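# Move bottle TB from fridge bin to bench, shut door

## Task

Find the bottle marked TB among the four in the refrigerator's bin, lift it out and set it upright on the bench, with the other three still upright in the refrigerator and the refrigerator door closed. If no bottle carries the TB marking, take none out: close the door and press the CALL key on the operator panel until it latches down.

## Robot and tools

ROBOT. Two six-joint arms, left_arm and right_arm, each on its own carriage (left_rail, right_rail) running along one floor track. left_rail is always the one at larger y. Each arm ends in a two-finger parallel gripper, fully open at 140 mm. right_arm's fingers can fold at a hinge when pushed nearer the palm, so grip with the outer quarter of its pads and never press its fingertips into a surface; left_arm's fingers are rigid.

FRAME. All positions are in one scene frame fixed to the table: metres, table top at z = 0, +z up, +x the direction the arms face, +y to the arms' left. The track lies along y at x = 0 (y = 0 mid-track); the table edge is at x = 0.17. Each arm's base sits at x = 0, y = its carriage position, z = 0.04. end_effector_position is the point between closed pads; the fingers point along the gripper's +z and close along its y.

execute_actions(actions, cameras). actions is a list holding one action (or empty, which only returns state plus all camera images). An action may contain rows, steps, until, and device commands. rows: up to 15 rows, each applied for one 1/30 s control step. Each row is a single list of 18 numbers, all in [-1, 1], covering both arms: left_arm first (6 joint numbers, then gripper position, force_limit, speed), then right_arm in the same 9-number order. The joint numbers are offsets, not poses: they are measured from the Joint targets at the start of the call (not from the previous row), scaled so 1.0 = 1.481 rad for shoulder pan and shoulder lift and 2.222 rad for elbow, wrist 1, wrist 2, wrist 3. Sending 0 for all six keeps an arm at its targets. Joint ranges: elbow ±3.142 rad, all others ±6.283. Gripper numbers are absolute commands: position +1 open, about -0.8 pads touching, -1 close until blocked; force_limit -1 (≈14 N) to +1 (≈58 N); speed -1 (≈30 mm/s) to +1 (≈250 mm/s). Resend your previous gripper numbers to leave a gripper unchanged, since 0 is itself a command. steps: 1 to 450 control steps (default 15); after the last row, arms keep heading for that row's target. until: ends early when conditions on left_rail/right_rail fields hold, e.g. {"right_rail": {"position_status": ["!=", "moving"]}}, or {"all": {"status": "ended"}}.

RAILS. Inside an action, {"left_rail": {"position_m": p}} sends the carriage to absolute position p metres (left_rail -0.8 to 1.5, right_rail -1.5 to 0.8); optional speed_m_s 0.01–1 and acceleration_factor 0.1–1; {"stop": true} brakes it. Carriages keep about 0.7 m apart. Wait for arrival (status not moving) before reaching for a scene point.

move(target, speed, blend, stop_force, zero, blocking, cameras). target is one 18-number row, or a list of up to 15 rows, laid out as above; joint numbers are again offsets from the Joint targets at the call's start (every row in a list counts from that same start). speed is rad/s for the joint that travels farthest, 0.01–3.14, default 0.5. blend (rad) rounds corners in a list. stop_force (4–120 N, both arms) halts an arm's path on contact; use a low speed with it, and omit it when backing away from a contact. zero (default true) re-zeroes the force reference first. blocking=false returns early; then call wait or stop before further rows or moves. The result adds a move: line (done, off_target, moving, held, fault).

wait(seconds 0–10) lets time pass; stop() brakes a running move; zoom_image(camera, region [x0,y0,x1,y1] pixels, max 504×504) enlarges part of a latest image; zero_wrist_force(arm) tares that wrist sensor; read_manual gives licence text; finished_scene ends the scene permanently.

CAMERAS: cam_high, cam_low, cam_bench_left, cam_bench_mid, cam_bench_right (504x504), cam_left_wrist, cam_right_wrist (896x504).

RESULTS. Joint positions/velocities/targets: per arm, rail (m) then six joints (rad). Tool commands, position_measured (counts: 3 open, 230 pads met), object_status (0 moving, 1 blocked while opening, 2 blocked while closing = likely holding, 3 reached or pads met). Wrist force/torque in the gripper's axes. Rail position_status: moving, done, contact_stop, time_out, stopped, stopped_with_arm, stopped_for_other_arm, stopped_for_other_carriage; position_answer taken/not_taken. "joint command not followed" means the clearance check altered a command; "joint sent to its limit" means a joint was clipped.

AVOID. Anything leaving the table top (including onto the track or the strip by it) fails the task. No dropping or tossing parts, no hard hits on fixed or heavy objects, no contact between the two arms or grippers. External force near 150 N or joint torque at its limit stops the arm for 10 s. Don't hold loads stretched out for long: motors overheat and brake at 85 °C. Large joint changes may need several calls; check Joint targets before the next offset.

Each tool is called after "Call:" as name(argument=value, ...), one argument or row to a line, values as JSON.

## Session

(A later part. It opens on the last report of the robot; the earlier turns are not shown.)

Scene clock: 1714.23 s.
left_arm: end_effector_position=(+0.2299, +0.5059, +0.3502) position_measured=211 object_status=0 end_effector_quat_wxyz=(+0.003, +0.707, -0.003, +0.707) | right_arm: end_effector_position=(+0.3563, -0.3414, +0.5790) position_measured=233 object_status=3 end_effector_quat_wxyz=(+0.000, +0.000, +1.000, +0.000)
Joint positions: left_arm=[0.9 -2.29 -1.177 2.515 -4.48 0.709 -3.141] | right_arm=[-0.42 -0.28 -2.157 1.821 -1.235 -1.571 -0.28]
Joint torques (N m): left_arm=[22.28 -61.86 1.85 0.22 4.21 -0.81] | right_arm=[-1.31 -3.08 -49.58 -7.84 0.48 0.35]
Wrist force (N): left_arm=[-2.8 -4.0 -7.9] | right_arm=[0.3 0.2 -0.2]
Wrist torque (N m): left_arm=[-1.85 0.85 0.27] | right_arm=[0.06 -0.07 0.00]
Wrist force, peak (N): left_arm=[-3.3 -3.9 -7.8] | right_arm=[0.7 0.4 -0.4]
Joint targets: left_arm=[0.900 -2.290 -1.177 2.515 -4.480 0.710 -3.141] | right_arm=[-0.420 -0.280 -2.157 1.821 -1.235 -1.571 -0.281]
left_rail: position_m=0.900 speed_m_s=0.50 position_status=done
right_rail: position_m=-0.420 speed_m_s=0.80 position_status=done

Call:
move(
  target=[
    [-0.00534,0.05975,-0.1011,0.06127,0.0923,0,-1,0.6,-1,0.34851,0.22554,-0.17209,0.02179,0,0.15712,-0.9,-0.5,0],
    [0.01113,0.11372,-0.18415,0.10835,0.14788,0,-1,0.6,-1,0.63425,0.41047,-0.31318,0.03966,0,0.28594,-0.9,-0.5,0],
    [0.03662,0.17307,-0.27189,0.15653,0.19748,0,-1,0.6,-1,0.93685,0.6063,-0.4626,0.05858,0,0.42237,-0.9,-0.5,0],
  ],
  speed=0.4,
  blend=[0.05, 0.05, 0],
  stop_force=65,
  cameras=["cam_right_wrist", "cam_left_wrist"],
)

Scene clock: 1737.70 s.
left_arm: end_effector_position=(+0.2064, +0.4993, +0.3496) position_measured=211 object_status=2 end_effector_quat_wxyz=(-0.016, +0.707, +0.016, +0.707) | right_arm: end_effector_position=(+0.2102, +0.3901, +0.7198) position_measured=233 object_status=3 end_effector_quat_wxyz=(+0.000, -0.223, +0.975, +0.000)
Joint positions: left_arm=[0.9 -2.292 -1.153 2.454 -4.443 0.766 -3.141] | right_arm=[-0.42 1.107 -1.259 0.793 -1.105 -1.571 0.658]
Joint torques (N m): left_arm=[4.64 -50.27 -34.22 0.74 -31.56 -0.11] | right_arm=[19.98 -58.63 -57.85 -1.18 1.19 3.08]
Wrist force (N): left_arm=[30.2 -94.8 -12.4] | right_arm=[0.3 0.3 -0.3]
Wrist torque (N m): left_arm=[0.26 1.46 0.57] | right_arm=[0.03 -0.04 -0.11]
Wrist force, peak (N): left_arm=[34.8 -105.7 -15.1] | right_arm=[1.7 3.0 0.1]
Joint targets: left_arm=[0.900 -2.292 -1.153 2.454 -4.443 0.766 -3.141] | right_arm=[-0.420 1.107 -1.259 0.793 -1.105 -1.571 0.658]
left_rail: position_m=0.900 speed_m_s=0.50 position_status=done
right_rail: position_m=-0.420 speed_m_s=0.80 position_status=done
move: contact (left_arm); left_arm: the elbow is farthest, 0.543 rad from its target
Images, in order (width x height): cam_left_wrist 896x504, cam_right_wrist 896x504.

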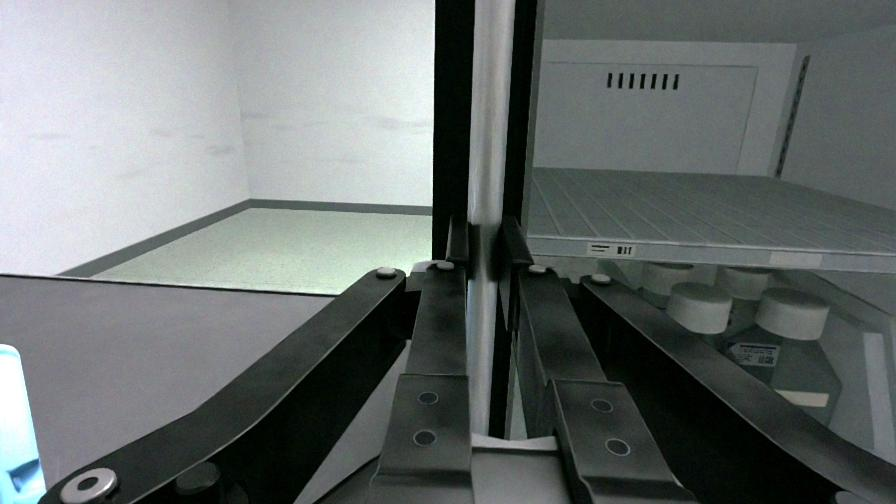

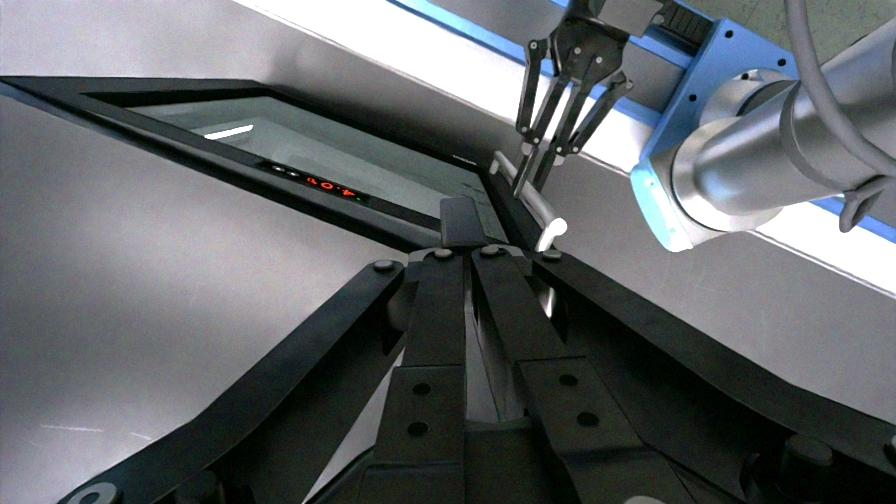

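Call:
move(
  target=[-0.00486,0,0,0,0.0045,0,-1,0.6,-1,0,0,0,0,0,0,-0.9,-0.5,0],
  speed=0.05,
)

Call:
move(
  target=[
    [-0.00179,0.01153,-0.0214,0.01371,0.02,0,-1,0.6,-1,0,0,0,0,0,0,-0.9,-0.5,0],
    [-0.00157,0.02707,-0.04712,0.02908,0.04209,0,-1,0.6,-1,0,0,0,0,0,0,-0.9,-0.5,0],
    [0.00087,0.04354,-0.07364,0.04462,0.06261,0,-1,0.6,-1,0,0,0,0,0,0,-0.9,-0.5,0],
    [0.00797,0.06986,-0.11459,0.06802,0.09117,0,-1,0.6,-1,0,0,0,0,0,0,-0.9,-0.5,0],
    [0.01734,0.09752,-0.1567,0.0917,0.11818,0,-1,0.6,-1,0,0,0,0,0,0,-0.9,-0.5,0],
    [0.02896,0.12652,-0.19998,0.11565,0.1437,0,-1,0.6,-1,0,0,0,0,0,0,-0.9,-0.5,0],
    [0.04283,0.15687,-0.24443,0.13988,0.16778,0,-1,0.6,-1,0,0,0,0,0,0,-0.9,-0.5,0],
  ],
  speed=0.15,
  blend=[0.02, 0.02, 0.02, 0.02, 0.02, 0.02, 0],
  stop_force=65,
  cameras=["cam_right_wrist"],
)

Scene clock: 1787.90 s.
left_arm: end_effector_position=(+0.2034, +0.5008, +0.3496) position_measured=211 object_status=2 end_effector_quat_wxyz=(-0.017, +0.707, +0.017, +0.707) | right_arm: end_effector_position=(+0.2102, +0.3901, +0.7198) position_measured=233 object_status=3 end_effector_quat_wxyz=(+0.000, -0.223, +0.975, +0.000)
Joint positions: left_arm=[0.9 -2.299 -1.153 2.454 -4.443 0.776 -3.141] | right_arm=[-0.42 1.107 -1.259 0.793 -1.105 -1.571 0.658]
Joint torques (N m): left_arm=[-19.13 -48.6 -20.2 -0.68 2.53 -0.66] | right_arm=[19.37 -57.6 -57.97 -1.31 1.04 2.95]
Wrist force (N): left_arm=[16.3 -11.3 -2.8] | right_arm=[0.2 -0.2 -0.4]
Wrist torque (N m): left_arm=[-1.91 1.16 0.53] | right_arm=[-0.06 -0.02 -0.11]
Wrist force, peak (N): left_arm=[31.0 -95.4 -12.5] | right_arm=[0.6 0.3 -0.9]
Joint targets: left_arm=[0.900 -2.299 -1.153 2.454 -4.443 0.776 -3.141] | right_arm=[-0.420 1.107 -1.259 0.793 -1.105 -1.571 0.658]
left_rail: position_m=0.900 speed_m_s=0.50 position_status=done
right_rail: position_m=-0.420 speed_m_s=0.80 position_status=done
move: done

Scene clock: 1792.67 s.
left_arm: end_effector_position=(+0.0164, +0.4124, +0.3504) position_measured=211 object_status=2 end_effector_quat_wxyz=(-0.170, +0.687, +0.170, +0.686) | right_arm: end_effector_position=(+0.2102, +0.3901, +0.7198) position_measured=233 object_status=3 end_effector_quat_wxyz=(+0.000, -0.223, +0.975, +0.000)
Joint positions: left_arm=[0.9 -2.235 -0.921 1.911 -4.132 1.149 -3.141] | right_arm=[-0.42 1.107 -1.259 0.793 -1.105 -1.571 0.658]
Joint torques (N m): left_arm=[21.15 -69.65 -34.15 7.13 1.89 -0.72] | right_arm=[19.05 -58.43 -57.15 -1.36 1.15 3.02]
Wrist force (N): left_arm=[-10.1 -10.2 -1.6] | right_arm=[0.6 0.0 -0.3]
Wrist torque (N m): left_arm=[-1.52 0.82 0.39] | right_arm=[-0.02 -0.11 -0.11]
Wrist force, peak (N): left_arm=[-2.9 -49.9 -7.6] | right_arm=[0.1 0.1 -0.9]
Joint targets: left_arm=[0.900 -2.235 -0.921 1.911 -4.132 1.149 -3.141] | right_arm=[-0.420 1.107 -1.259 0.793 -1.105 -1.571 0.658]
left_rail: position_m=0.900 speed_m_s=0.50 position_status=done
right_rail: position_m=-0.420 speed_m_s=0.80 position_status=done
move: done
Images, in order (width x height): cam_right_wrist 896x504.

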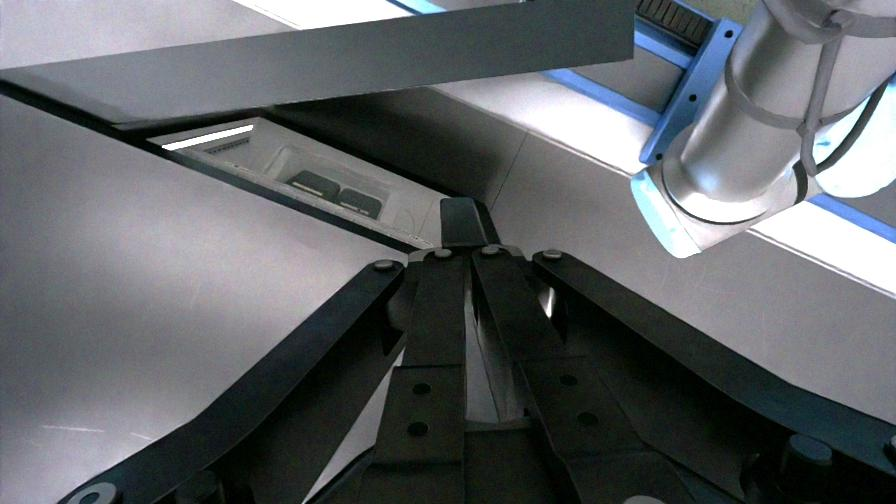

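Call:
move(
  target=[
    [0,0,0,0,0,0,-1,0.6,-1, 0,-0.0555,0.1529,-0.1158,0,0,-0.9,-0.5,0],
    [0,0,0,0,0,0,-1,0.6,-1, 0,-0.0694,0.2634,-0.2171,0,0,-0.9,-0.5,0],
  ],
  speed=0.35,
  blend=[0.1,0],
  stop_force=20,
  cameras=["cam_right_wrist","cam_bench_right","cam_high"],
)

Scene clock: 1990.23 s.
left_arm: end_effector_position=(+0.0164, +0.4125, +0.3504) position_measured=211 object_status=2 end_effector_quat_wxyz=(-0.170, +0.687, +0.170, +0.686) | right_arm: end_effector_position=(+0.2102, +0.3900, +0.4698) position_measured=233 object_status=3 end_effector_quat_wxyz=(+0.000, -0.223, +0.975, +0.000)
Joint positions: left_arm=[0.9 -2.235 -0.921 1.911 -4.132 1.149 -3.141] | right_arm=[-0.42 1.107 -1.361 1.378 -1.587 -1.571 0.658]
Joint torques (N m): left_arm=[14.56 -68.83 -29.44 6.54 2.86 -0.63] | right_arm=[18.43 -81.44 -37.05 -9.23 1.17 2.78]
Wrist force (N): left_arm=[-10.6 -8.5 -0.9] | right_arm=[0.4 0.1 -0.7]
Wrist torque (N m): left_arm=[-1.50 0.92 0.39] | right_arm=[-0.02 -0.08 -0.10]
Wrist force, peak (N): left_arm=[-10.7 -10.2 -1.9] | right_arm=[0.8 0.3 -1.8]
Joint targets: left_arm=[0.900 -2.235 -0.921 1.911 -4.132 1.149 -3.141] | right_arm=[-0.420 1.107 -1.361 1.378 -1.587 -1.571 0.658]
left_rail: position_m=0.900 speed_m_s=0.50 position_status=done
right_rail: position_m=-0.420 speed_m_s=0.80 position_status=done
move: done
Images, in order (width x height): cam_high 504x504, cam_bench_right 504x504, cam_right_wrist 896x504.

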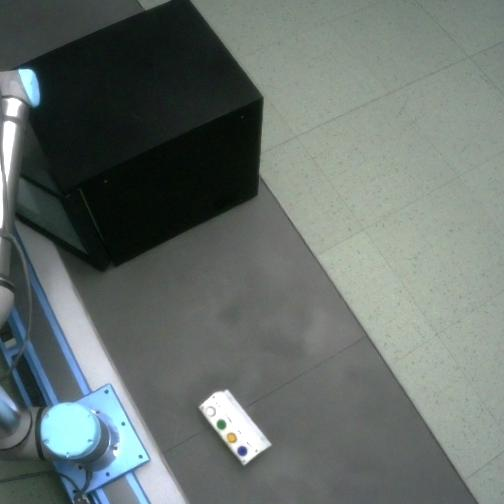

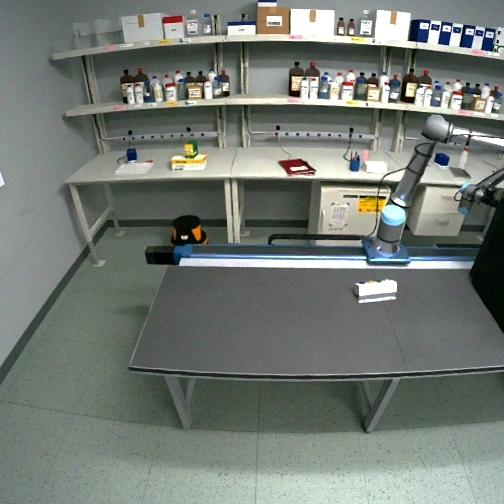

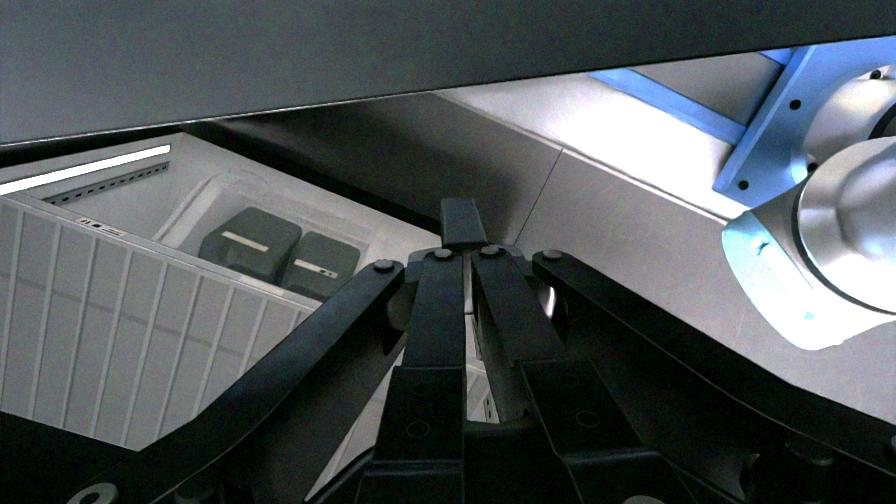

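Call:
zoom_image(
  camera="cam_right_wrist",
  region=[150, 160, 450, 340],
)

Scaled by 1.680.

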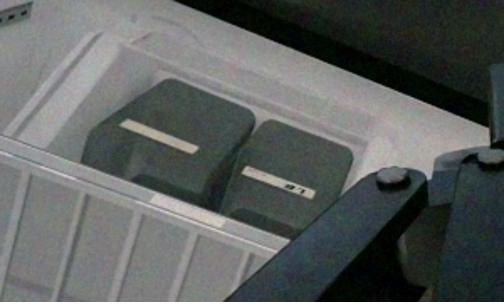

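Call:
move(
  target=[
    [0,0,0,0,0,0,-1,0.6,-1, 0.0245,-0.0220,0.0174,-0.0031,0,-0.0066,-0.9,-0.5,0],
    [0,0,0,0,0,0,0.1,0.6,-0.3, 0.0245,-0.0220,0.0174,-0.0031,0,-0.0066,-0.9,-0.5,0],
    [-0.0422,0.0679,-0.0974,0.0524,0.0281,0,0.1,0.6,-0.3, 0.0245,-0.0220,0.0174,-0.0031,0,-0.0066,-0.9,-0.5,0],
  ],
  speed=0.3,
  cameras=["cam_left_wrist","cam_bench_mid"],
)

Scene clock: 2022.40 s.
left_arm: end_effector_position=(-0.0899, +0.3567, +0.3503) position_measured=117 object_status=3 end_effector_quat_wxyz=(-0.170, +0.686, +0.169, +0.686) | right_arm: end_effector_position=(+0.1726, +0.3795, +0.4702) position_measured=233 object_status=3 end_effector_quat_wxyz=(+0.000, -0.248, +0.969, +0.000)
Joint positions: left_arm=[0.9 -2.298 -0.82 1.695 -4.016 1.211 -3.141] | right_arm=[-0.42 1.144 -1.394 1.417 -1.594 -1.571 0.643]
Joint torques (N m): left_arm=[-16.64 -77.94 -38.52 4.68 4.1 -0.45] | right_arm=[-5.2 -74 -59.17 -0.46 3.43 -4.17]
Wrist force (N): left_arm=[-3.9 -0.5 2.0] | right_arm=[-1.7 -0.5 -0.2]
Wrist torque (N m): left_arm=[-0.47 1.15 0.32] | right_arm=[-0.25 0.09 0.12]
Wrist force, peak (N): left_arm=[-10.8 -9.1 -0.9] | right_arm=[-12.3 0.2 1.3]
Joint targets: left_arm=[0.900 -2.298 -0.820 1.694 -4.016 1.211 -3.141] | right_arm=[-0.420 1.144 -1.394 1.417 -1.594 -1.571 0.643]
left_rail: position_m=0.900 speed_m_s=0.50 position_status=done
right_rail: position_m=-0.420 speed_m_s=0.80 position_status=done
move: done
Images, in order (width x height): cam_bench_mid 504x504, cam_left_wrist 896x504.

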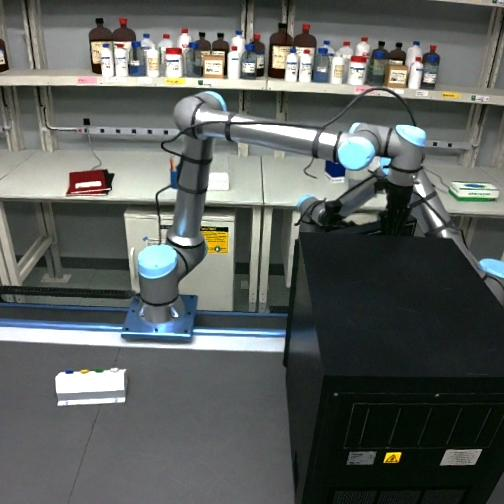

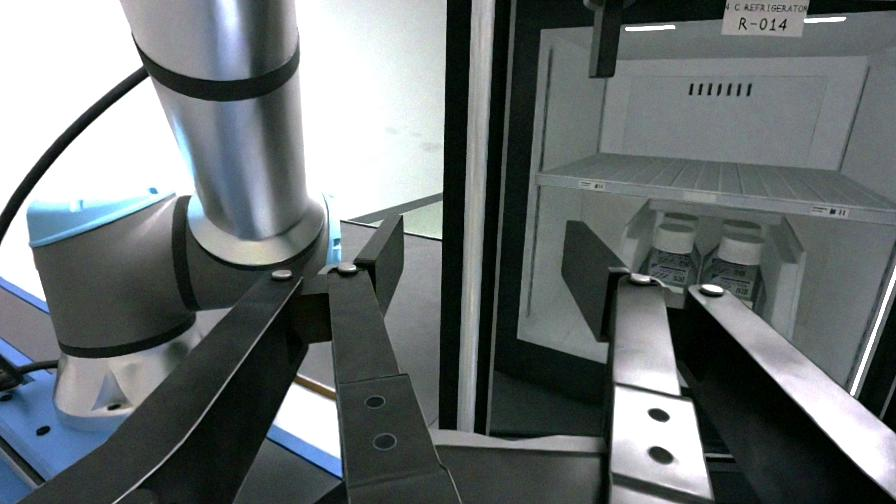

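Call:
execute_actions(
  actions=[
    {"left_rail":{"position_m":1.45,"speed_m_s":0.5,"acceleration_factor":0.5},"steps":150,"until":{"left_rail":{"position_status":["!=","moving"]}}},
  ],
)

Scene clock: 2038.97 s.
left_arm: end_effector_position=(-0.0901, +0.3566, +0.3503) position_measured=117 object_status=3 end_effector_quat_wxyz=(-0.170, +0.686, +0.169, +0.686) | right_arm: end_effector_position=(+0.1726, +0.3794, +0.4703) position_measured=233 object_status=3 end_effector_quat_wxyz=(+0.000, -0.248, +0.969, +0.000)
Joint positions: left_arm=[0.9 -2.298 -0.82 1.694 -4.016 1.211 -3.141] | right_arm=[-0.42 1.144 -1.394 1.417 -1.594 -1.571 0.643]
Joint torques (N m): left_arm=[-15.91 -76.39 -38.31 4.71 3.63 -0.33] | right_arm=[-16.31 -53.04 -59.72 -3.38 2.81 -3.86]
Wrist force (N): left_arm=[-4.2 -1.2 1.9] | right_arm=[-1.2 -0.3 0.1]
Wrist torque (N m): left_arm=[-0.64 1.22 0.31] | right_arm=[-0.23 -0.02 0.13]
Wrist force, peak (N): left_arm=[-4.7 -1.3 2.0] | right_arm=[-1.6 -0.7 1.2]
Joint targets: left_arm=[0.900 -2.298 -0.820 1.694 -4.016 1.211 -3.141] | right_arm=[-0.420 1.144 -1.394 1.417 -1.594 -1.571 0.643]
Tool commands: left_gripper/position=+0.1 left_gripper/force_limit=+0.6 left_gripper/speed=-0.3 right_gripper/position=-0.9 right_gripper/force_limit=-0.5 right_gripper/speed=+0.0
left_rail: position_m=0.900 speed_m_s=0.50 position_status=stopped_for_other_arm position_answer=taken
right_rail: position_m=-0.420 speed_m_s=0.80 position_status=done

Call:
execute_actions(
  actions=[
    {"left_rail":{"position_m":1.45},"steps":150,"until":{"left_rail":{"position_status":["!=","moving"]}}},
  ],
)

Scene clock: 2062.90 s.
left_arm: end_effector_position=(-0.0901, +0.3566, +0.3503) position_measured=117 object_status=3 end_effector_quat_wxyz=(-0.170, +0.686, +0.169, +0.686) | right_arm: end_effector_position=(+0.1726, +0.3794, +0.4703) position_measured=233 object_status=3 end_effector_quat_wxyz=(+0.000, -0.248, +0.969, +0.000)
Joint positions: left_arm=[0.9 -2.298 -0.82 1.694 -4.016 1.211 -3.141] | right_arm=[-0.42 1.144 -1.394 1.417 -1.594 -1.571 0.643]
Joint torques (N m): left_arm=[-15.83 -77.16 -37.34 4.58 3.36 -0.2] | right_arm=[-17.94 -52.74 -60.23 -5.97 2.46 -3.69]
Wrist force (N): left_arm=[-4.4 -0.6 2.2] | right_arm=[-1.3 -0.6 0.7]
Wrist torque (N m): left_arm=[-0.50 1.25 0.32] | right_arm=[-0.29 0.01 0.12]
Wrist force, peak (N): left_arm=[-4.9 -1.0 2.3] | right_arm=[-2.0 -0.8 0.8]
Joint targets: left_arm=[0.900 -2.298 -0.820 1.694 -4.016 1.211 -3.141] | right_arm=[-0.420 1.144 -1.394 1.417 -1.594 -1.571 0.643]
Tool commands: left_gripper/position=+0.1 left_gripper/force_limit=+0.6 left_gripper/speed=-0.3 right_gripper/position=-0.9 right_gripper/force_limit=-0.5 right_gripper/speed=+0.0
left_rail: position_m=0.900 speed_m_s=0.50 position_status=stopped_for_other_arm position_answer=taken
right_rail: position_m=-0.420 speed_m_s=0.80 position_status=done

Call:
move(
  target=[-0.3376,0,0,0,0,0,0.1,0.6,-0.3,0,0,0,0,0,0,-0.9,-0.5,0],
  speed=0.6,
)

Call:
execute_actions(
  actions=[
    {"left_rail":{"position_m":1.45},"steps":150,"until":{"left_rail":{"position_status":["!=","moving"]}}},
  ],
)

Scene clock: 2093.13 s.
left_arm: end_effector_position=(-0.2611, +0.4160, +0.3507) position_measured=117 object_status=3 end_effector_quat_wxyz=(-0.055, +0.704, +0.054, +0.706) | right_arm: end_effector_position=(+0.1726, +0.3794, +0.4703) position_measured=233 object_status=3 end_effector_quat_wxyz=(+0.000, -0.248, +0.969, +0.000)
Joint positions: left_arm=[0.9 -2.629 -0.821 1.697 -4.015 1.212 -3.141] | right_arm=[-0.42 1.144 -1.394 1.417 -1.594 -1.571 0.643]
Joint torques (N m): left_arm=[4.27 -97 -26.76 2.8 -0.21 -0.49] | right_arm=[-18.03 -52.7 -59.71 -6.87 1.49 -3.24]
Wrist force (N): left_arm=[-4.1 -1.7 2.2] | right_arm=[-1.6 -0.6 0.4]
Wrist torque (N m): left_arm=[-0.75 1.19 0.32] | right_arm=[-0.31 0.07 0.13]
Wrist force, peak (N): left_arm=[-6.7 -22.4 -10.5] | right_arm=[-2.0 -0.6 0.7]
Joint targets: left_arm=[0.900 -2.629 -0.821 1.697 -4.015 1.212 -3.141] | right_arm=[-0.420 1.144 -1.394 1.417 -1.594 -1.571 0.643]
Tool commands: left_gripper/position=+0.098039 left_gripper/force_limit=+0.6 left_gripper/speed=-0.301961 right_gripper/position=-0.9 right_gripper/force_limit=-0.5 right_gripper/speed=+0.0
FORCE FAULT: contact force on the left arm reached its limit, and that arm stopped for 10 seconds. The contact can be on any part of that arm, not only on its tool. That arm's remaining commands of this call were not run. That arm's target is now where it stood when the stop ended, not its last command. That arm accepts commands again.
left_rail: position_m=0.900 speed_m_s=0.50 position_status=stopped_for_other_arm position_answer=taken
right_rail: position_m=-0.420 speed_m_s=0.80 position_status=done
move: fault (left_arm); left_arm: the shoulder pan is farthest, 0.169 rad from its target

not run: an earlier result of this reply reported a stop or a fault. Calls in your next reply go to the robot.

Call:
execute_actions(
  actions=[],
  cameras=["cam_high","cam_low","cam_bench_left","cam_bench_mid","cam_left_wrist"],
)

Scene clock: 2105.23 s.
left_arm: end_effector_position=(-0.2611, +0.4160, +0.3507) position_measured=117 object_status=3 end_effector_quat_wxyz=(-0.055, +0.704, +0.054, +0.706) | right_arm: end_effector_position=(+0.1726, +0.3794, +0.4703) position_measured=233 object_status=3 end_effector_quat_wxyz=(+0.000, -0.248, +0.969, +0.000)
Joint positions: left_arm=[0.9 -2.629 -0.821 1.697 -4.015 1.212 -3.141] | right_arm=[-0.42 1.144 -1.394 1.417 -1.594 -1.571 0.643]
Joint velocities: within noise
Joint torques (N m): left_arm=[1.04 -94.69 -27.74 2.7 -0.13 0.38] | right_arm=[-17.73 -53.36 -59.37 -6.94 0.99 -3.19]
Motor temperatures (°C): left_arm=[30 29 27 38 33 33] | right_arm=[29 27 29 36 33 33]
Wrist force (N): left_arm=[-4.7 -1.5 2.2] | right_arm=[-1.3 -0.3 0.5]
Wrist torque (N m): left_arm=[-0.70 1.31 0.32] | right_arm=[-0.22 0.01 0.13]
Wrist force, peak (N): left_arm=[-4.8 -1.6 2.6] | right_arm=[-1.9 -0.2 0.5]
Joint targets: left_arm=[0.900 -2.629 -0.821 1.697 -4.015 1.212 -3.141] | right_arm=[-0.420 1.144 -1.394 1.417 -1.594 -1.571 0.643]
Tool commands: left_gripper/position=+0.098039 left_gripper/force_limit=+0.6 left_gripper/speed=-0.301961 right_gripper/position=-0.9 right_gripper/force_limit=-0.5 right_gripper/speed=+0.0
left_rail: position_m=0.900 speed_m_s=0.50 position_status=stopped_for_other_arm position_answer=taken
right_rail: position_m=-0.420 speed_m_s=0.80 position_status=done
Images, in order (width x height): cam_high 504x504, cam_low 504x504, cam_bench_left 504x504, cam_bench_mid 504x504, cam_left_wrist 896x504.

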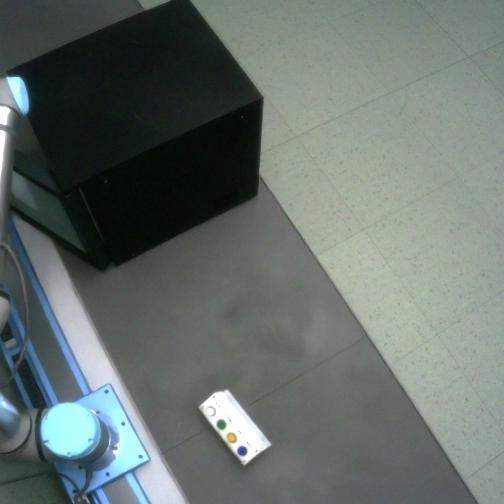

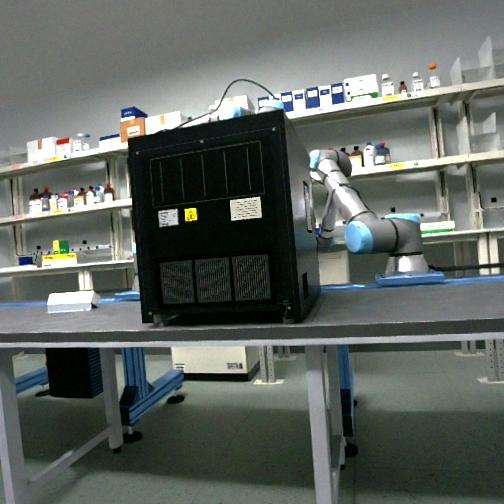

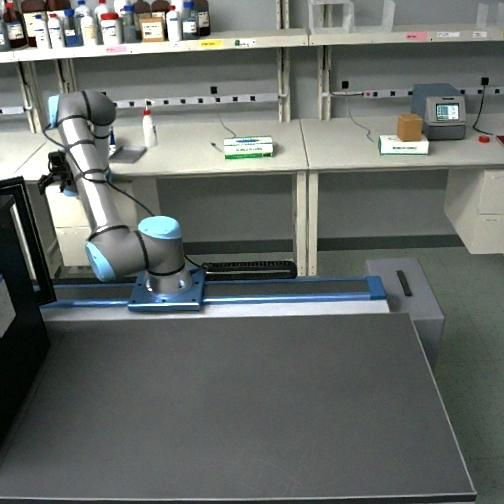

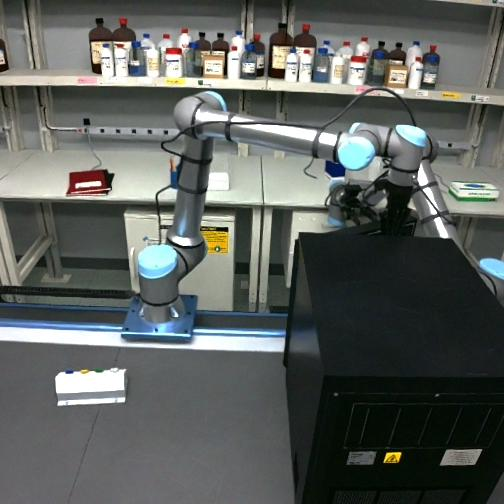

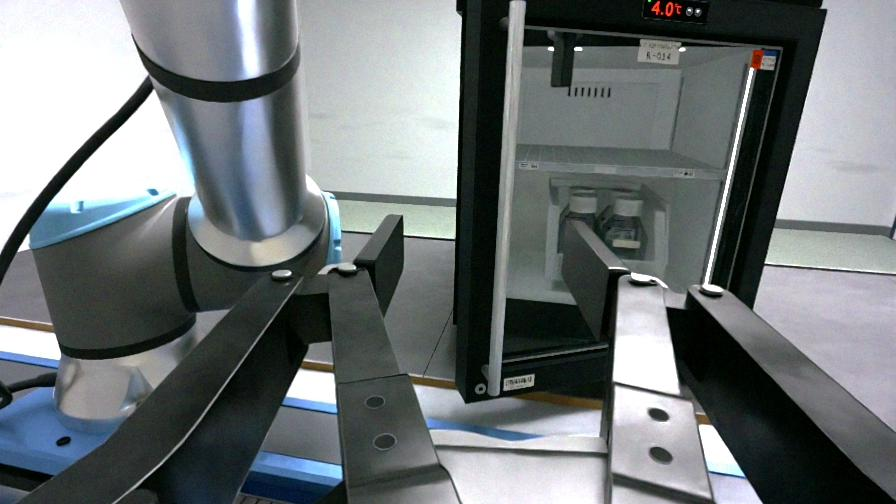

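Call:
move(
  target=[0.1013,0,0,0,0,0,0.1,0.6,-0.3,0,0,0,0,0,0,-0.9,-0.5,0],
  speed=0.3,
)

Call:
execute_actions(
  actions=[
    {"left_rail":{"position_m":1.45},"steps":150,"until":{"left_rail":{"position_status":["!=","moving"]}}},
  ],
)

Scene clock: 2156.80 s.
left_arm: end_effector_position=(-0.1860, +0.3825, +0.3507) position_measured=117 object_status=3 end_effector_quat_wxyz=(-0.107, +0.698, +0.106, +0.700) | right_arm: end_effector_position=(+0.1726, +0.3794, +0.4703) position_measured=233 object_status=3 end_effector_quat_wxyz=(+0.000, -0.248, +0.969, +0.000)
Joint positions: left_arm=[0.9 -2.48 -0.821 1.697 -4.015 1.212 -3.141] | right_arm=[-0.42 1.144 -1.394 1.417 -1.594 -1.571 0.643]
Joint torques (N m): left_arm=[21.06 -94.13 -27.35 3.02 0.27 -0.13] | right_arm=[-16.69 -53.19 -59.89 -6.88 0.58 -2.6]
Wrist force (N): left_arm=[-4.5 -1.8 2.3] | right_arm=[-1.1 -0.3 0.4]
Wrist torque (N m): left_arm=[-0.80 1.27 0.32] | right_arm=[-0.24 -0.04 0.13]
Wrist force, peak (N): left_arm=[-4.6 -3.0 1.2] | right_arm=[-1.9 -0.7 0.2]
Joint targets: left_arm=[0.900 -2.479 -0.821 1.697 -4.015 1.212 -3.141] | right_arm=[-0.420 1.144 -1.394 1.417 -1.594 -1.571 0.643]
left_rail: position_m=0.900 speed_m_s=0.50 position_status=stopped_for_other_arm position_answer=taken
right_rail: position_m=-0.420 speed_m_s=0.80 position_status=done
move: done

Scene clock: 2157.07 s.
left_arm: end_effector_position=(-0.1858, +0.3825, +0.3507) position_measured=117 object_status=3 end_effector_quat_wxyz=(-0.107, +0.698, +0.106, +0.700) | right_arm: end_effector_position=(+0.1726, +0.3794, +0.4703) position_measured=233 object_status=3 end_effector_quat_wxyz=(+0.000, -0.248, +0.969, +0.000)
Joint positions: left_arm=[0.9 -2.479 -0.821 1.697 -4.015 1.212 -3.141] | right_arm=[-0.42 1.144 -1.394 1.417 -1.594 -1.571 0.643]
Joint torques (N m): left_arm=[20.44 -95.28 -28.94 2.38 0.21 0.47] | right_arm=[-18.18 -52.46 -60.1 -6.81 0.74 -2.78]
Wrist force (N): left_arm=[-4.3 -1.7 1.5] | right_arm=[-1.2 -0.7 0.4]
Wrist torque (N m): left_arm=[-0.75 1.24 0.33] | right_arm=[-0.32 -0.02 0.13]
Wrist force, peak (N): left_arm=[-4.7 -1.7 2.0] | right_arm=[-1.6 -0.8 0.4]
Joint targets: left_arm=[0.900 -2.479 -0.821 1.697 -4.015 1.212 -3.141] | right_arm=[-0.420 1.144 -1.394 1.417 -1.594 -1.571 0.643]
Tool commands: left_gripper/position=+0.1 left_gripper/force_limit=+0.6 left_gripper/speed=-0.3 right_gripper/position=-0.9 right_gripper/force_limit=-0.5 right_gripper/speed=+0.0
left_rail: position_m=0.900 speed_m_s=0.50 position_status=stopped_for_other_arm position_answer=taken
right_rail: position_m=-0.420 speed_m_s=0.80 position_status=done

Call:
move(
  target=[
    [0,0,0,0,0.18,0,0.1,0.6,-0.3,0,0,0,0,0,0,-0.9,-0.5,0],
    [0,0,0,0,0.18,0,0.1,0.6,-0.3,0.03997,-0.04977,0.03821,-0.00495,0,-0.06292,-0.9,-0.5,0],
    [0,0,0,0,0.18,0,0.1,0.6,-0.3,0.07532,-0.10764,0.07928,-0.00744,0,-0.12937,-0.9,-0.5,0],
    [0,0,0,0,0.18,0,0.1,0.6,-0.3,0.10373,-0.17323,0.12152,-0.00597,0,-0.20044,-0.9,-0.5,0],
    [0,0,0,0,0.18,0,0.1,0.6,-0.3,0.12249,-0.24648,0.16336,0.00101,0,-0.27795,-0.9,-0.5,0],
    [0,0,0,0,0.18,0,0.1,0.6,-0.3,0.12728,-0.32745,0.20312,0.01522,0,-0.36476,-0.9,-0.5,0],
    [0,0,0,0,0.18,0,0.1,0.6,-0.3,0.11115,-0.41594,0.23902,0.0383,0,-0.46552,-0.9,-0.5,0],
  ],
  speed=[0.5,0.25,0.25,0.25,0.25,0.25,0.2],
  blend=[0.02,0.05,0.05,0.05,0.05,0.05,0],
  stop_force=40,
  cameras=["cam_left_wrist","cam_right_wrist","cam_high"],
)

Scene clock: 2258.43 s.
left_arm: end_effector_position=(-0.2510, +0.5010, +0.3508) position_measured=117 object_status=3 end_effector_quat_wxyz=(-0.244, +0.663, +0.243, +0.665) | right_arm: end_effector_position=(-0.0566, +0.0403, +0.4702) position_measured=233 object_status=3 end_effector_quat_wxyz=(+0.000, +0.751, -0.660, +0.000)
Joint positions: left_arm=[0.9 -2.479 -0.821 1.697 -4.015 1.612 -3.141] | right_arm=[-0.42 1.308 -2.01 1.948 -1.509 -1.571 -0.391]
Joint torques (N m): left_arm=[21.21 -100.03 -26.92 2.69 3.61 0.93] | right_arm=[-18.95 -26.31 -35.68 -0.65 -0.26 -3.94]
Wrist force (N): left_arm=[-4.5 -0.8 1.7] | right_arm=[-1.4 -1.9 0.3]
Wrist torque (N m): left_arm=[-0.57 1.29 0.30] | right_arm=[-0.29 0.05 0.02]
Wrist force, peak (N): left_arm=[-5.2 -1.6 2.6] | right_arm=[-5.1 -0.5 1.5]
Joint targets: left_arm=[0.900 -2.479 -0.821 1.697 -4.015 1.612 -3.141] | right_arm=[-0.420 1.308 -2.010 1.948 -1.509 -1.571 -0.391]
left_rail: position_m=0.900 speed_m_s=0.50 position_status=stopped_for_other_arm position_answer=taken
right_rail: position_m=-0.420 speed_m_s=0.80 position_status=done
move: done
Images, in order (width x height): cam_high 504x504, cam_left_wrist 896x504, cam_right_wrist 896x504.

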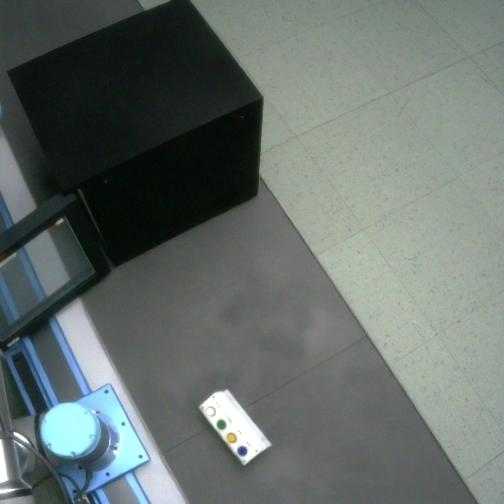

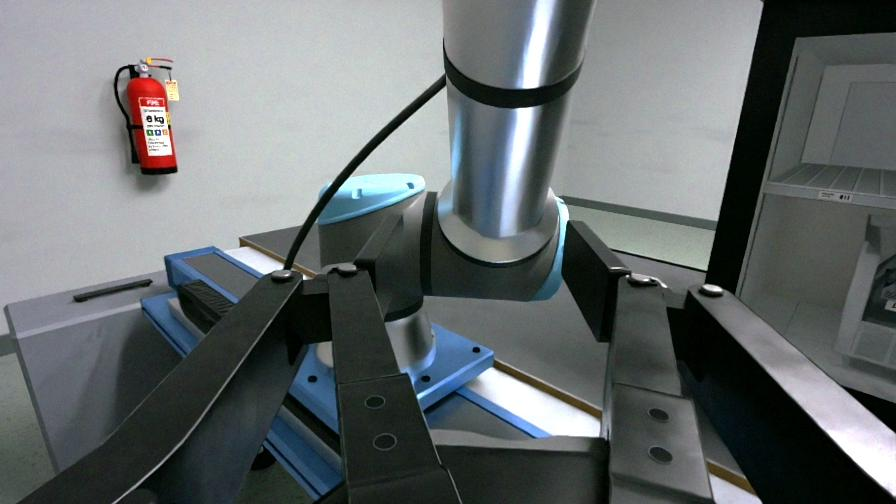

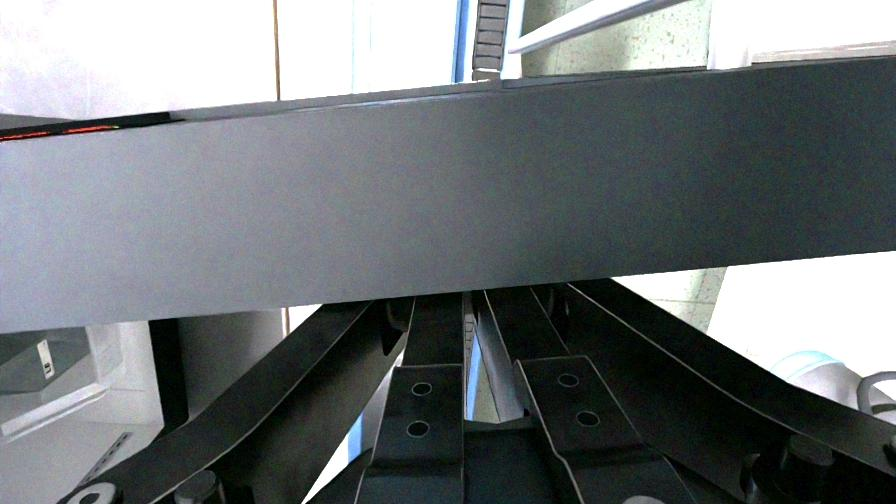

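Call:
zoom_image(
  camera="cam_right_wrist",
  region=[0, 310, 180, 504],
)

Scaled by 2.598.

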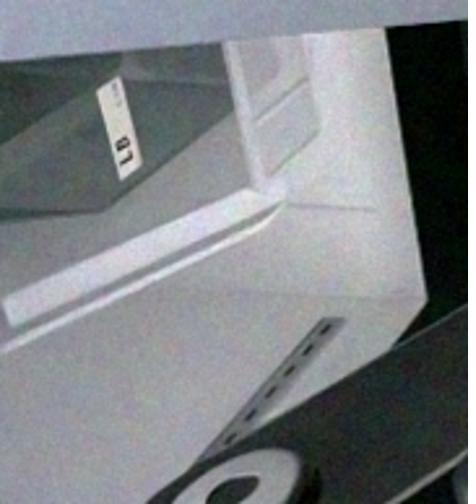

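Call:
move(
  target=[0.27261,-0.104,0.16721,-0.09905,-0.49844,0,0.1,0.6,-0.3,0,0,0,0,0,0,-0.9,-0.5,0],
  speed=0.7,
  cameras=["cam_left_wrist"],
)

Scene clock: 2561.40 s.
left_arm: end_effector_position=(+0.1998, +0.2850, +0.3401) position_measured=117 object_status=3 end_effector_quat_wxyz=(+0.000, +0.707, +0.000, +0.707) | right_arm: end_effector_position=(-0.0566, +0.0403, +0.4702) position_measured=233 object_status=3 end_effector_quat_wxyz=(+0.000, +0.751, -0.660, +0.000)
Joint positions: left_arm=[0.9 -2.076 -0.975 2.069 -4.235 0.504 -3.141] | right_arm=[-0.42 1.308 -2.01 1.948 -1.509 -1.571 -0.391]
Joint torques (N m): left_arm=[21.4 -93.64 -9.74 -0.67 -4.4 1.24] | right_arm=[-19.73 -25.87 -35.82 -0.77 -0.44 -3.74]
Wrist force (N): left_arm=[-4.0 -2.2 1.9] | right_arm=[-1.4 -1.7 0.1]
Wrist torque (N m): left_arm=[-0.91 1.12 0.30] | right_arm=[-0.26 0.05 0.03]
Wrist force, peak (N): left_arm=[-5.0 -1.4 3.8] | right_arm=[-1.8 -2.5 0.4]
Joint targets: left_arm=[0.900 -2.075 -0.975 2.069 -4.235 0.504 -3.141] | right_arm=[-0.420 1.308 -2.010 1.948 -1.509 -1.571 -0.391]
left_rail: position_m=0.900 speed_m_s=0.50 position_status=stopped_for_other_arm position_answer=taken
right_rail: position_m=-0.420 speed_m_s=0.80 position_status=done
move: done
Images, in order (width x height): cam_left_wrist 896x504.

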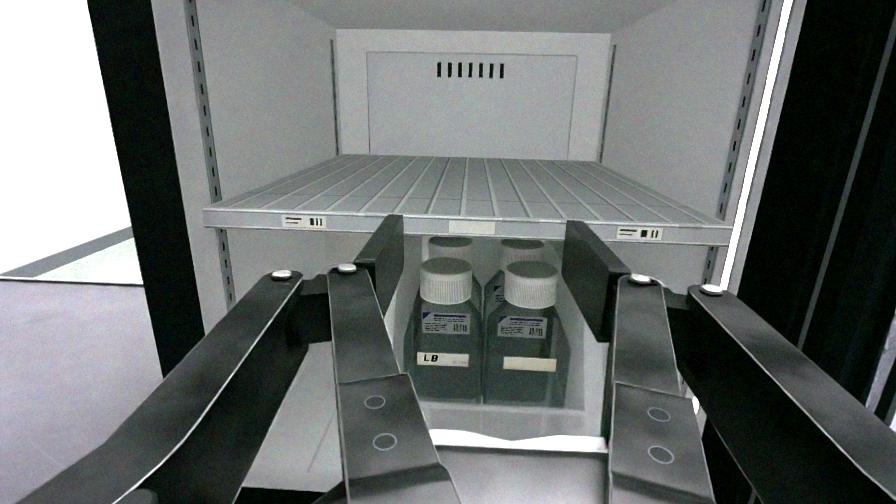

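Call:
zoom_image(
  camera="cam_left_wrist",
  region=[380, 220, 620, 460],
)

Scaled by 2.100.

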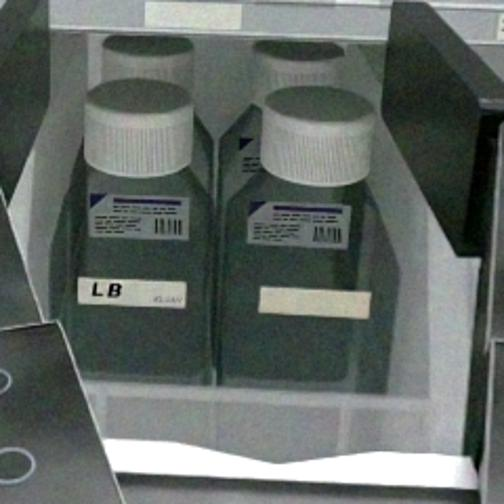

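Call:
execute_actions(
  actions=[
    {"rows":[[0,0,0,0,0,0,1,0.6,0.5,0,0,0,0,0,0,-0.9,-0.5,0]],"steps":30},
  ],
  cameras=["cam_left_wrist"],
)

Call:
zoom_image(
  camera="cam_left_wrist",
  region=[340, 200, 660, 470],
)

Scene clock: 2573.77 s.
left_arm: end_effector_position=(+0.1999, +0.2850, +0.3401) position_measured=3 object_status=3 end_effector_quat_wxyz=(+0.000, +0.707, +0.000, +0.707) | right_arm: end_effector_position=(-0.0566, +0.0403, +0.4702) position_measured=233 object_status=3 end_effector_quat_wxyz=(+0.000, +0.751, -0.660, +0.000)
Joint positions: left_arm=[0.9 -2.075 -0.975 2.069 -4.235 0.504 -3.141] | right_arm=[-0.42 1.308 -2.01 1.948 -1.509 -1.571 -0.391]
Joint torques (N m): left_arm=[19.33 -90.68 -10.13 -0.56 -4.22 1.27] | right_arm=[-18.6 -26.62 -35.82 -0.44 -0.8 -3.6]
Wrist force (N): left_arm=[-4.2 -1.6 1.6] | right_arm=[-1.4 -1.6 0.2]
Wrist torque (N m): left_arm=[-0.78 1.21 0.30] | right_arm=[-0.24 0.03 0.03]
Wrist force, peak (N): left_arm=[-5.2 -2.0 1.7] | right_arm=[-1.7 -2.3 0.4]
Joint targets: left_arm=[0.900 -2.075 -0.975 2.069 -4.235 0.504 -3.141] | right_arm=[-0.420 1.308 -2.010 1.948 -1.509 -1.571 -0.391]
left_rail: position_m=0.900 speed_m_s=0.50 position_status=stopped_for_other_arm position_answer=taken
right_rail: position_m=-0.420 speed_m_s=0.80 position_status=done
Images, in order (width x height): cam_left_wrist 896x504.

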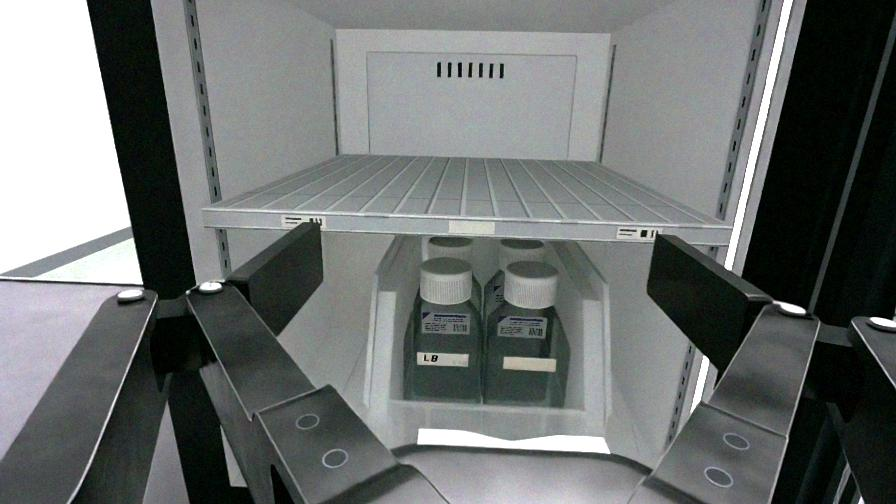

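Scaled by 1.575.

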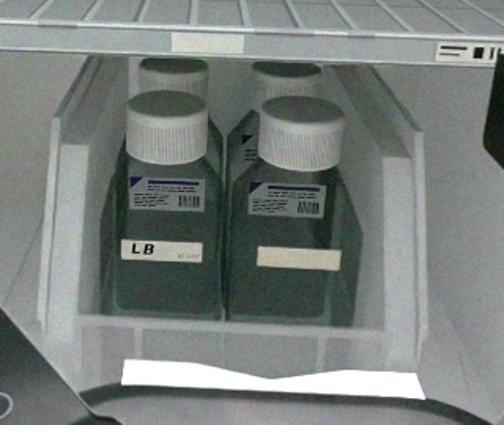

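Call:
zoom_image(
  camera="cam_left_wrist",
  region=[350, 225, 470, 345],
)

Call:
zoom_image(
  camera="cam_left_wrist",
  region=[520, 225, 640, 345],
)

Scaled by 4.200.

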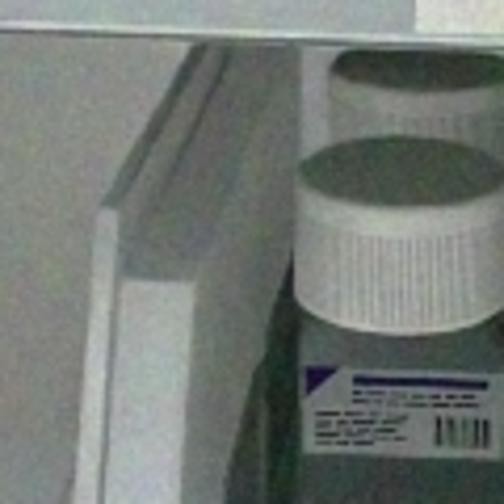

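Scaled by 4.200.

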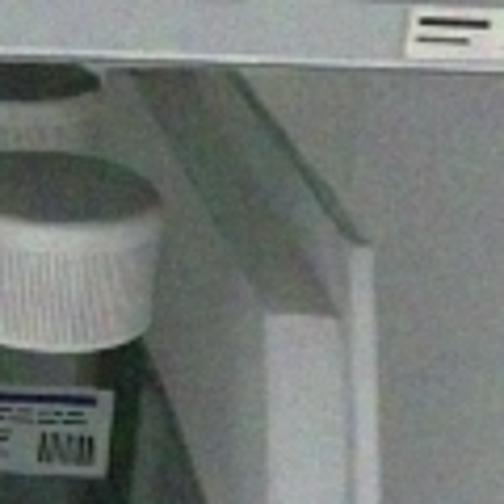

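Call:
move(
  target=[0.0519,0.08084,-0.06201,0.00786,-0.0345,0,1,0.6,0.5,0,0,0,0,0,0,-0.9,-0.5,0],
  speed=0.4,
  cameras=["cam_left_wrist"],
)

Call:
zoom_image(
  camera="cam_left_wrist",
  region=[300, 190, 620, 460],
)

Call:
zoom_image(
  camera="cam_left_wrist",
  region=[330, 200, 450, 320],
)

Call:
zoom_image(
  camera="cam_left_wrist",
  region=[450, 200, 570, 320],
)

Scene clock: 2734.10 s.
left_arm: end_effector_position=(+0.2196, +0.2151, +0.3003) position_measured=3 object_status=3 end_effector_quat_wxyz=(+0.000, +0.707, +0.000, +0.707) | right_arm: end_effector_position=(-0.0566, +0.0403, +0.4702) position_measured=233 object_status=3 end_effector_quat_wxyz=(+0.000, +0.751, -0.660, +0.000)
Joint positions: left_arm=[0.9 -1.999 -0.856 1.931 -4.218 0.428 -3.141] | right_arm=[-0.42 1.308 -2.01 1.948 -1.509 -1.571 -0.391]
Joint torques (N m): left_arm=[19.42 -71.05 -30.34 3.38 -4.22 0.98] | right_arm=[-19.42 -28.06 -36.12 -0.85 -1.16 -3.4]
Wrist force (N): left_arm=[-4.3 -1.4 2.1] | right_arm=[-2.0 -2.0 0.0]
Wrist torque (N m): left_arm=[-0.78 1.22 0.31] | right_arm=[-0.33 0.18 0.03]
Wrist force, peak (N): left_arm=[-5.4 0.1 2.7] | right_arm=[-1.9 -2.3 0.3]
Joint targets: left_arm=[0.900 -1.999 -0.856 1.931 -4.218 0.427 -3.141] | right_arm=[-0.420 1.308 -2.010 1.948 -1.509 -1.571 -0.391]
left_rail: position_m=0.900 speed_m_s=0.50 position_status=stopped_for_other_arm position_answer=taken
right_rail: position_m=-0.420 speed_m_s=0.80 position_status=done
move: done
Images, in order (width x height): cam_left_wrist 896x504.

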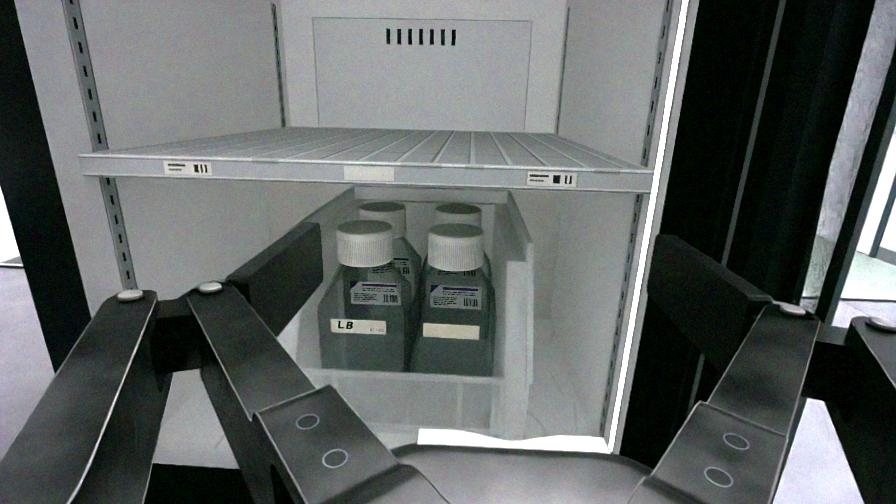

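Scaled by 1.575.

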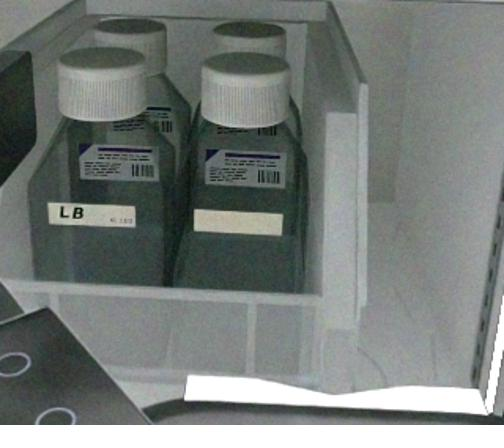

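Scaled by 4.200.

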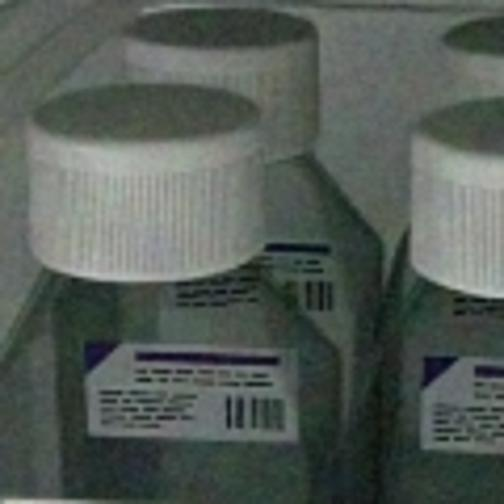

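Scaled by 4.200.

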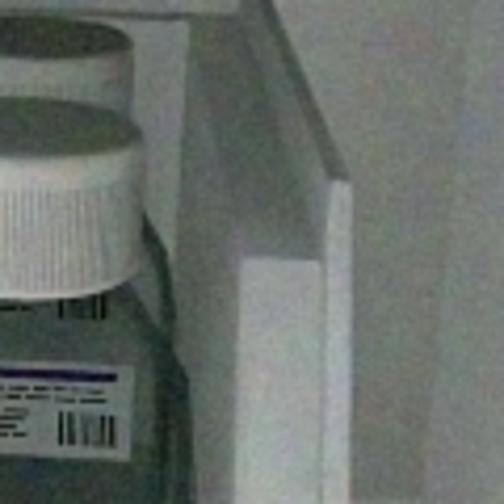

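Call:
zoom_image(
  camera="cam_left_wrist",
  region=[385, 240, 445, 340],
)

Call:
zoom_image(
  camera="cam_left_wrist",
  region=[315, 270, 500, 385],
)

Scaled by 5.040.

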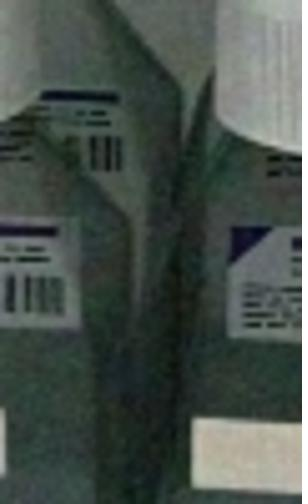

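Scaled by 2.724.

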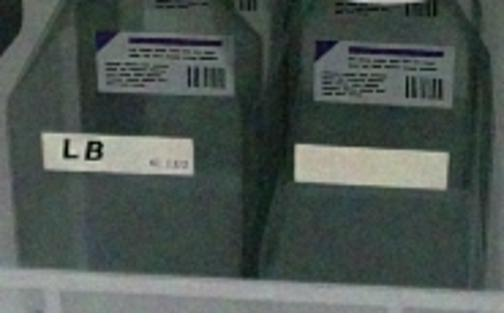

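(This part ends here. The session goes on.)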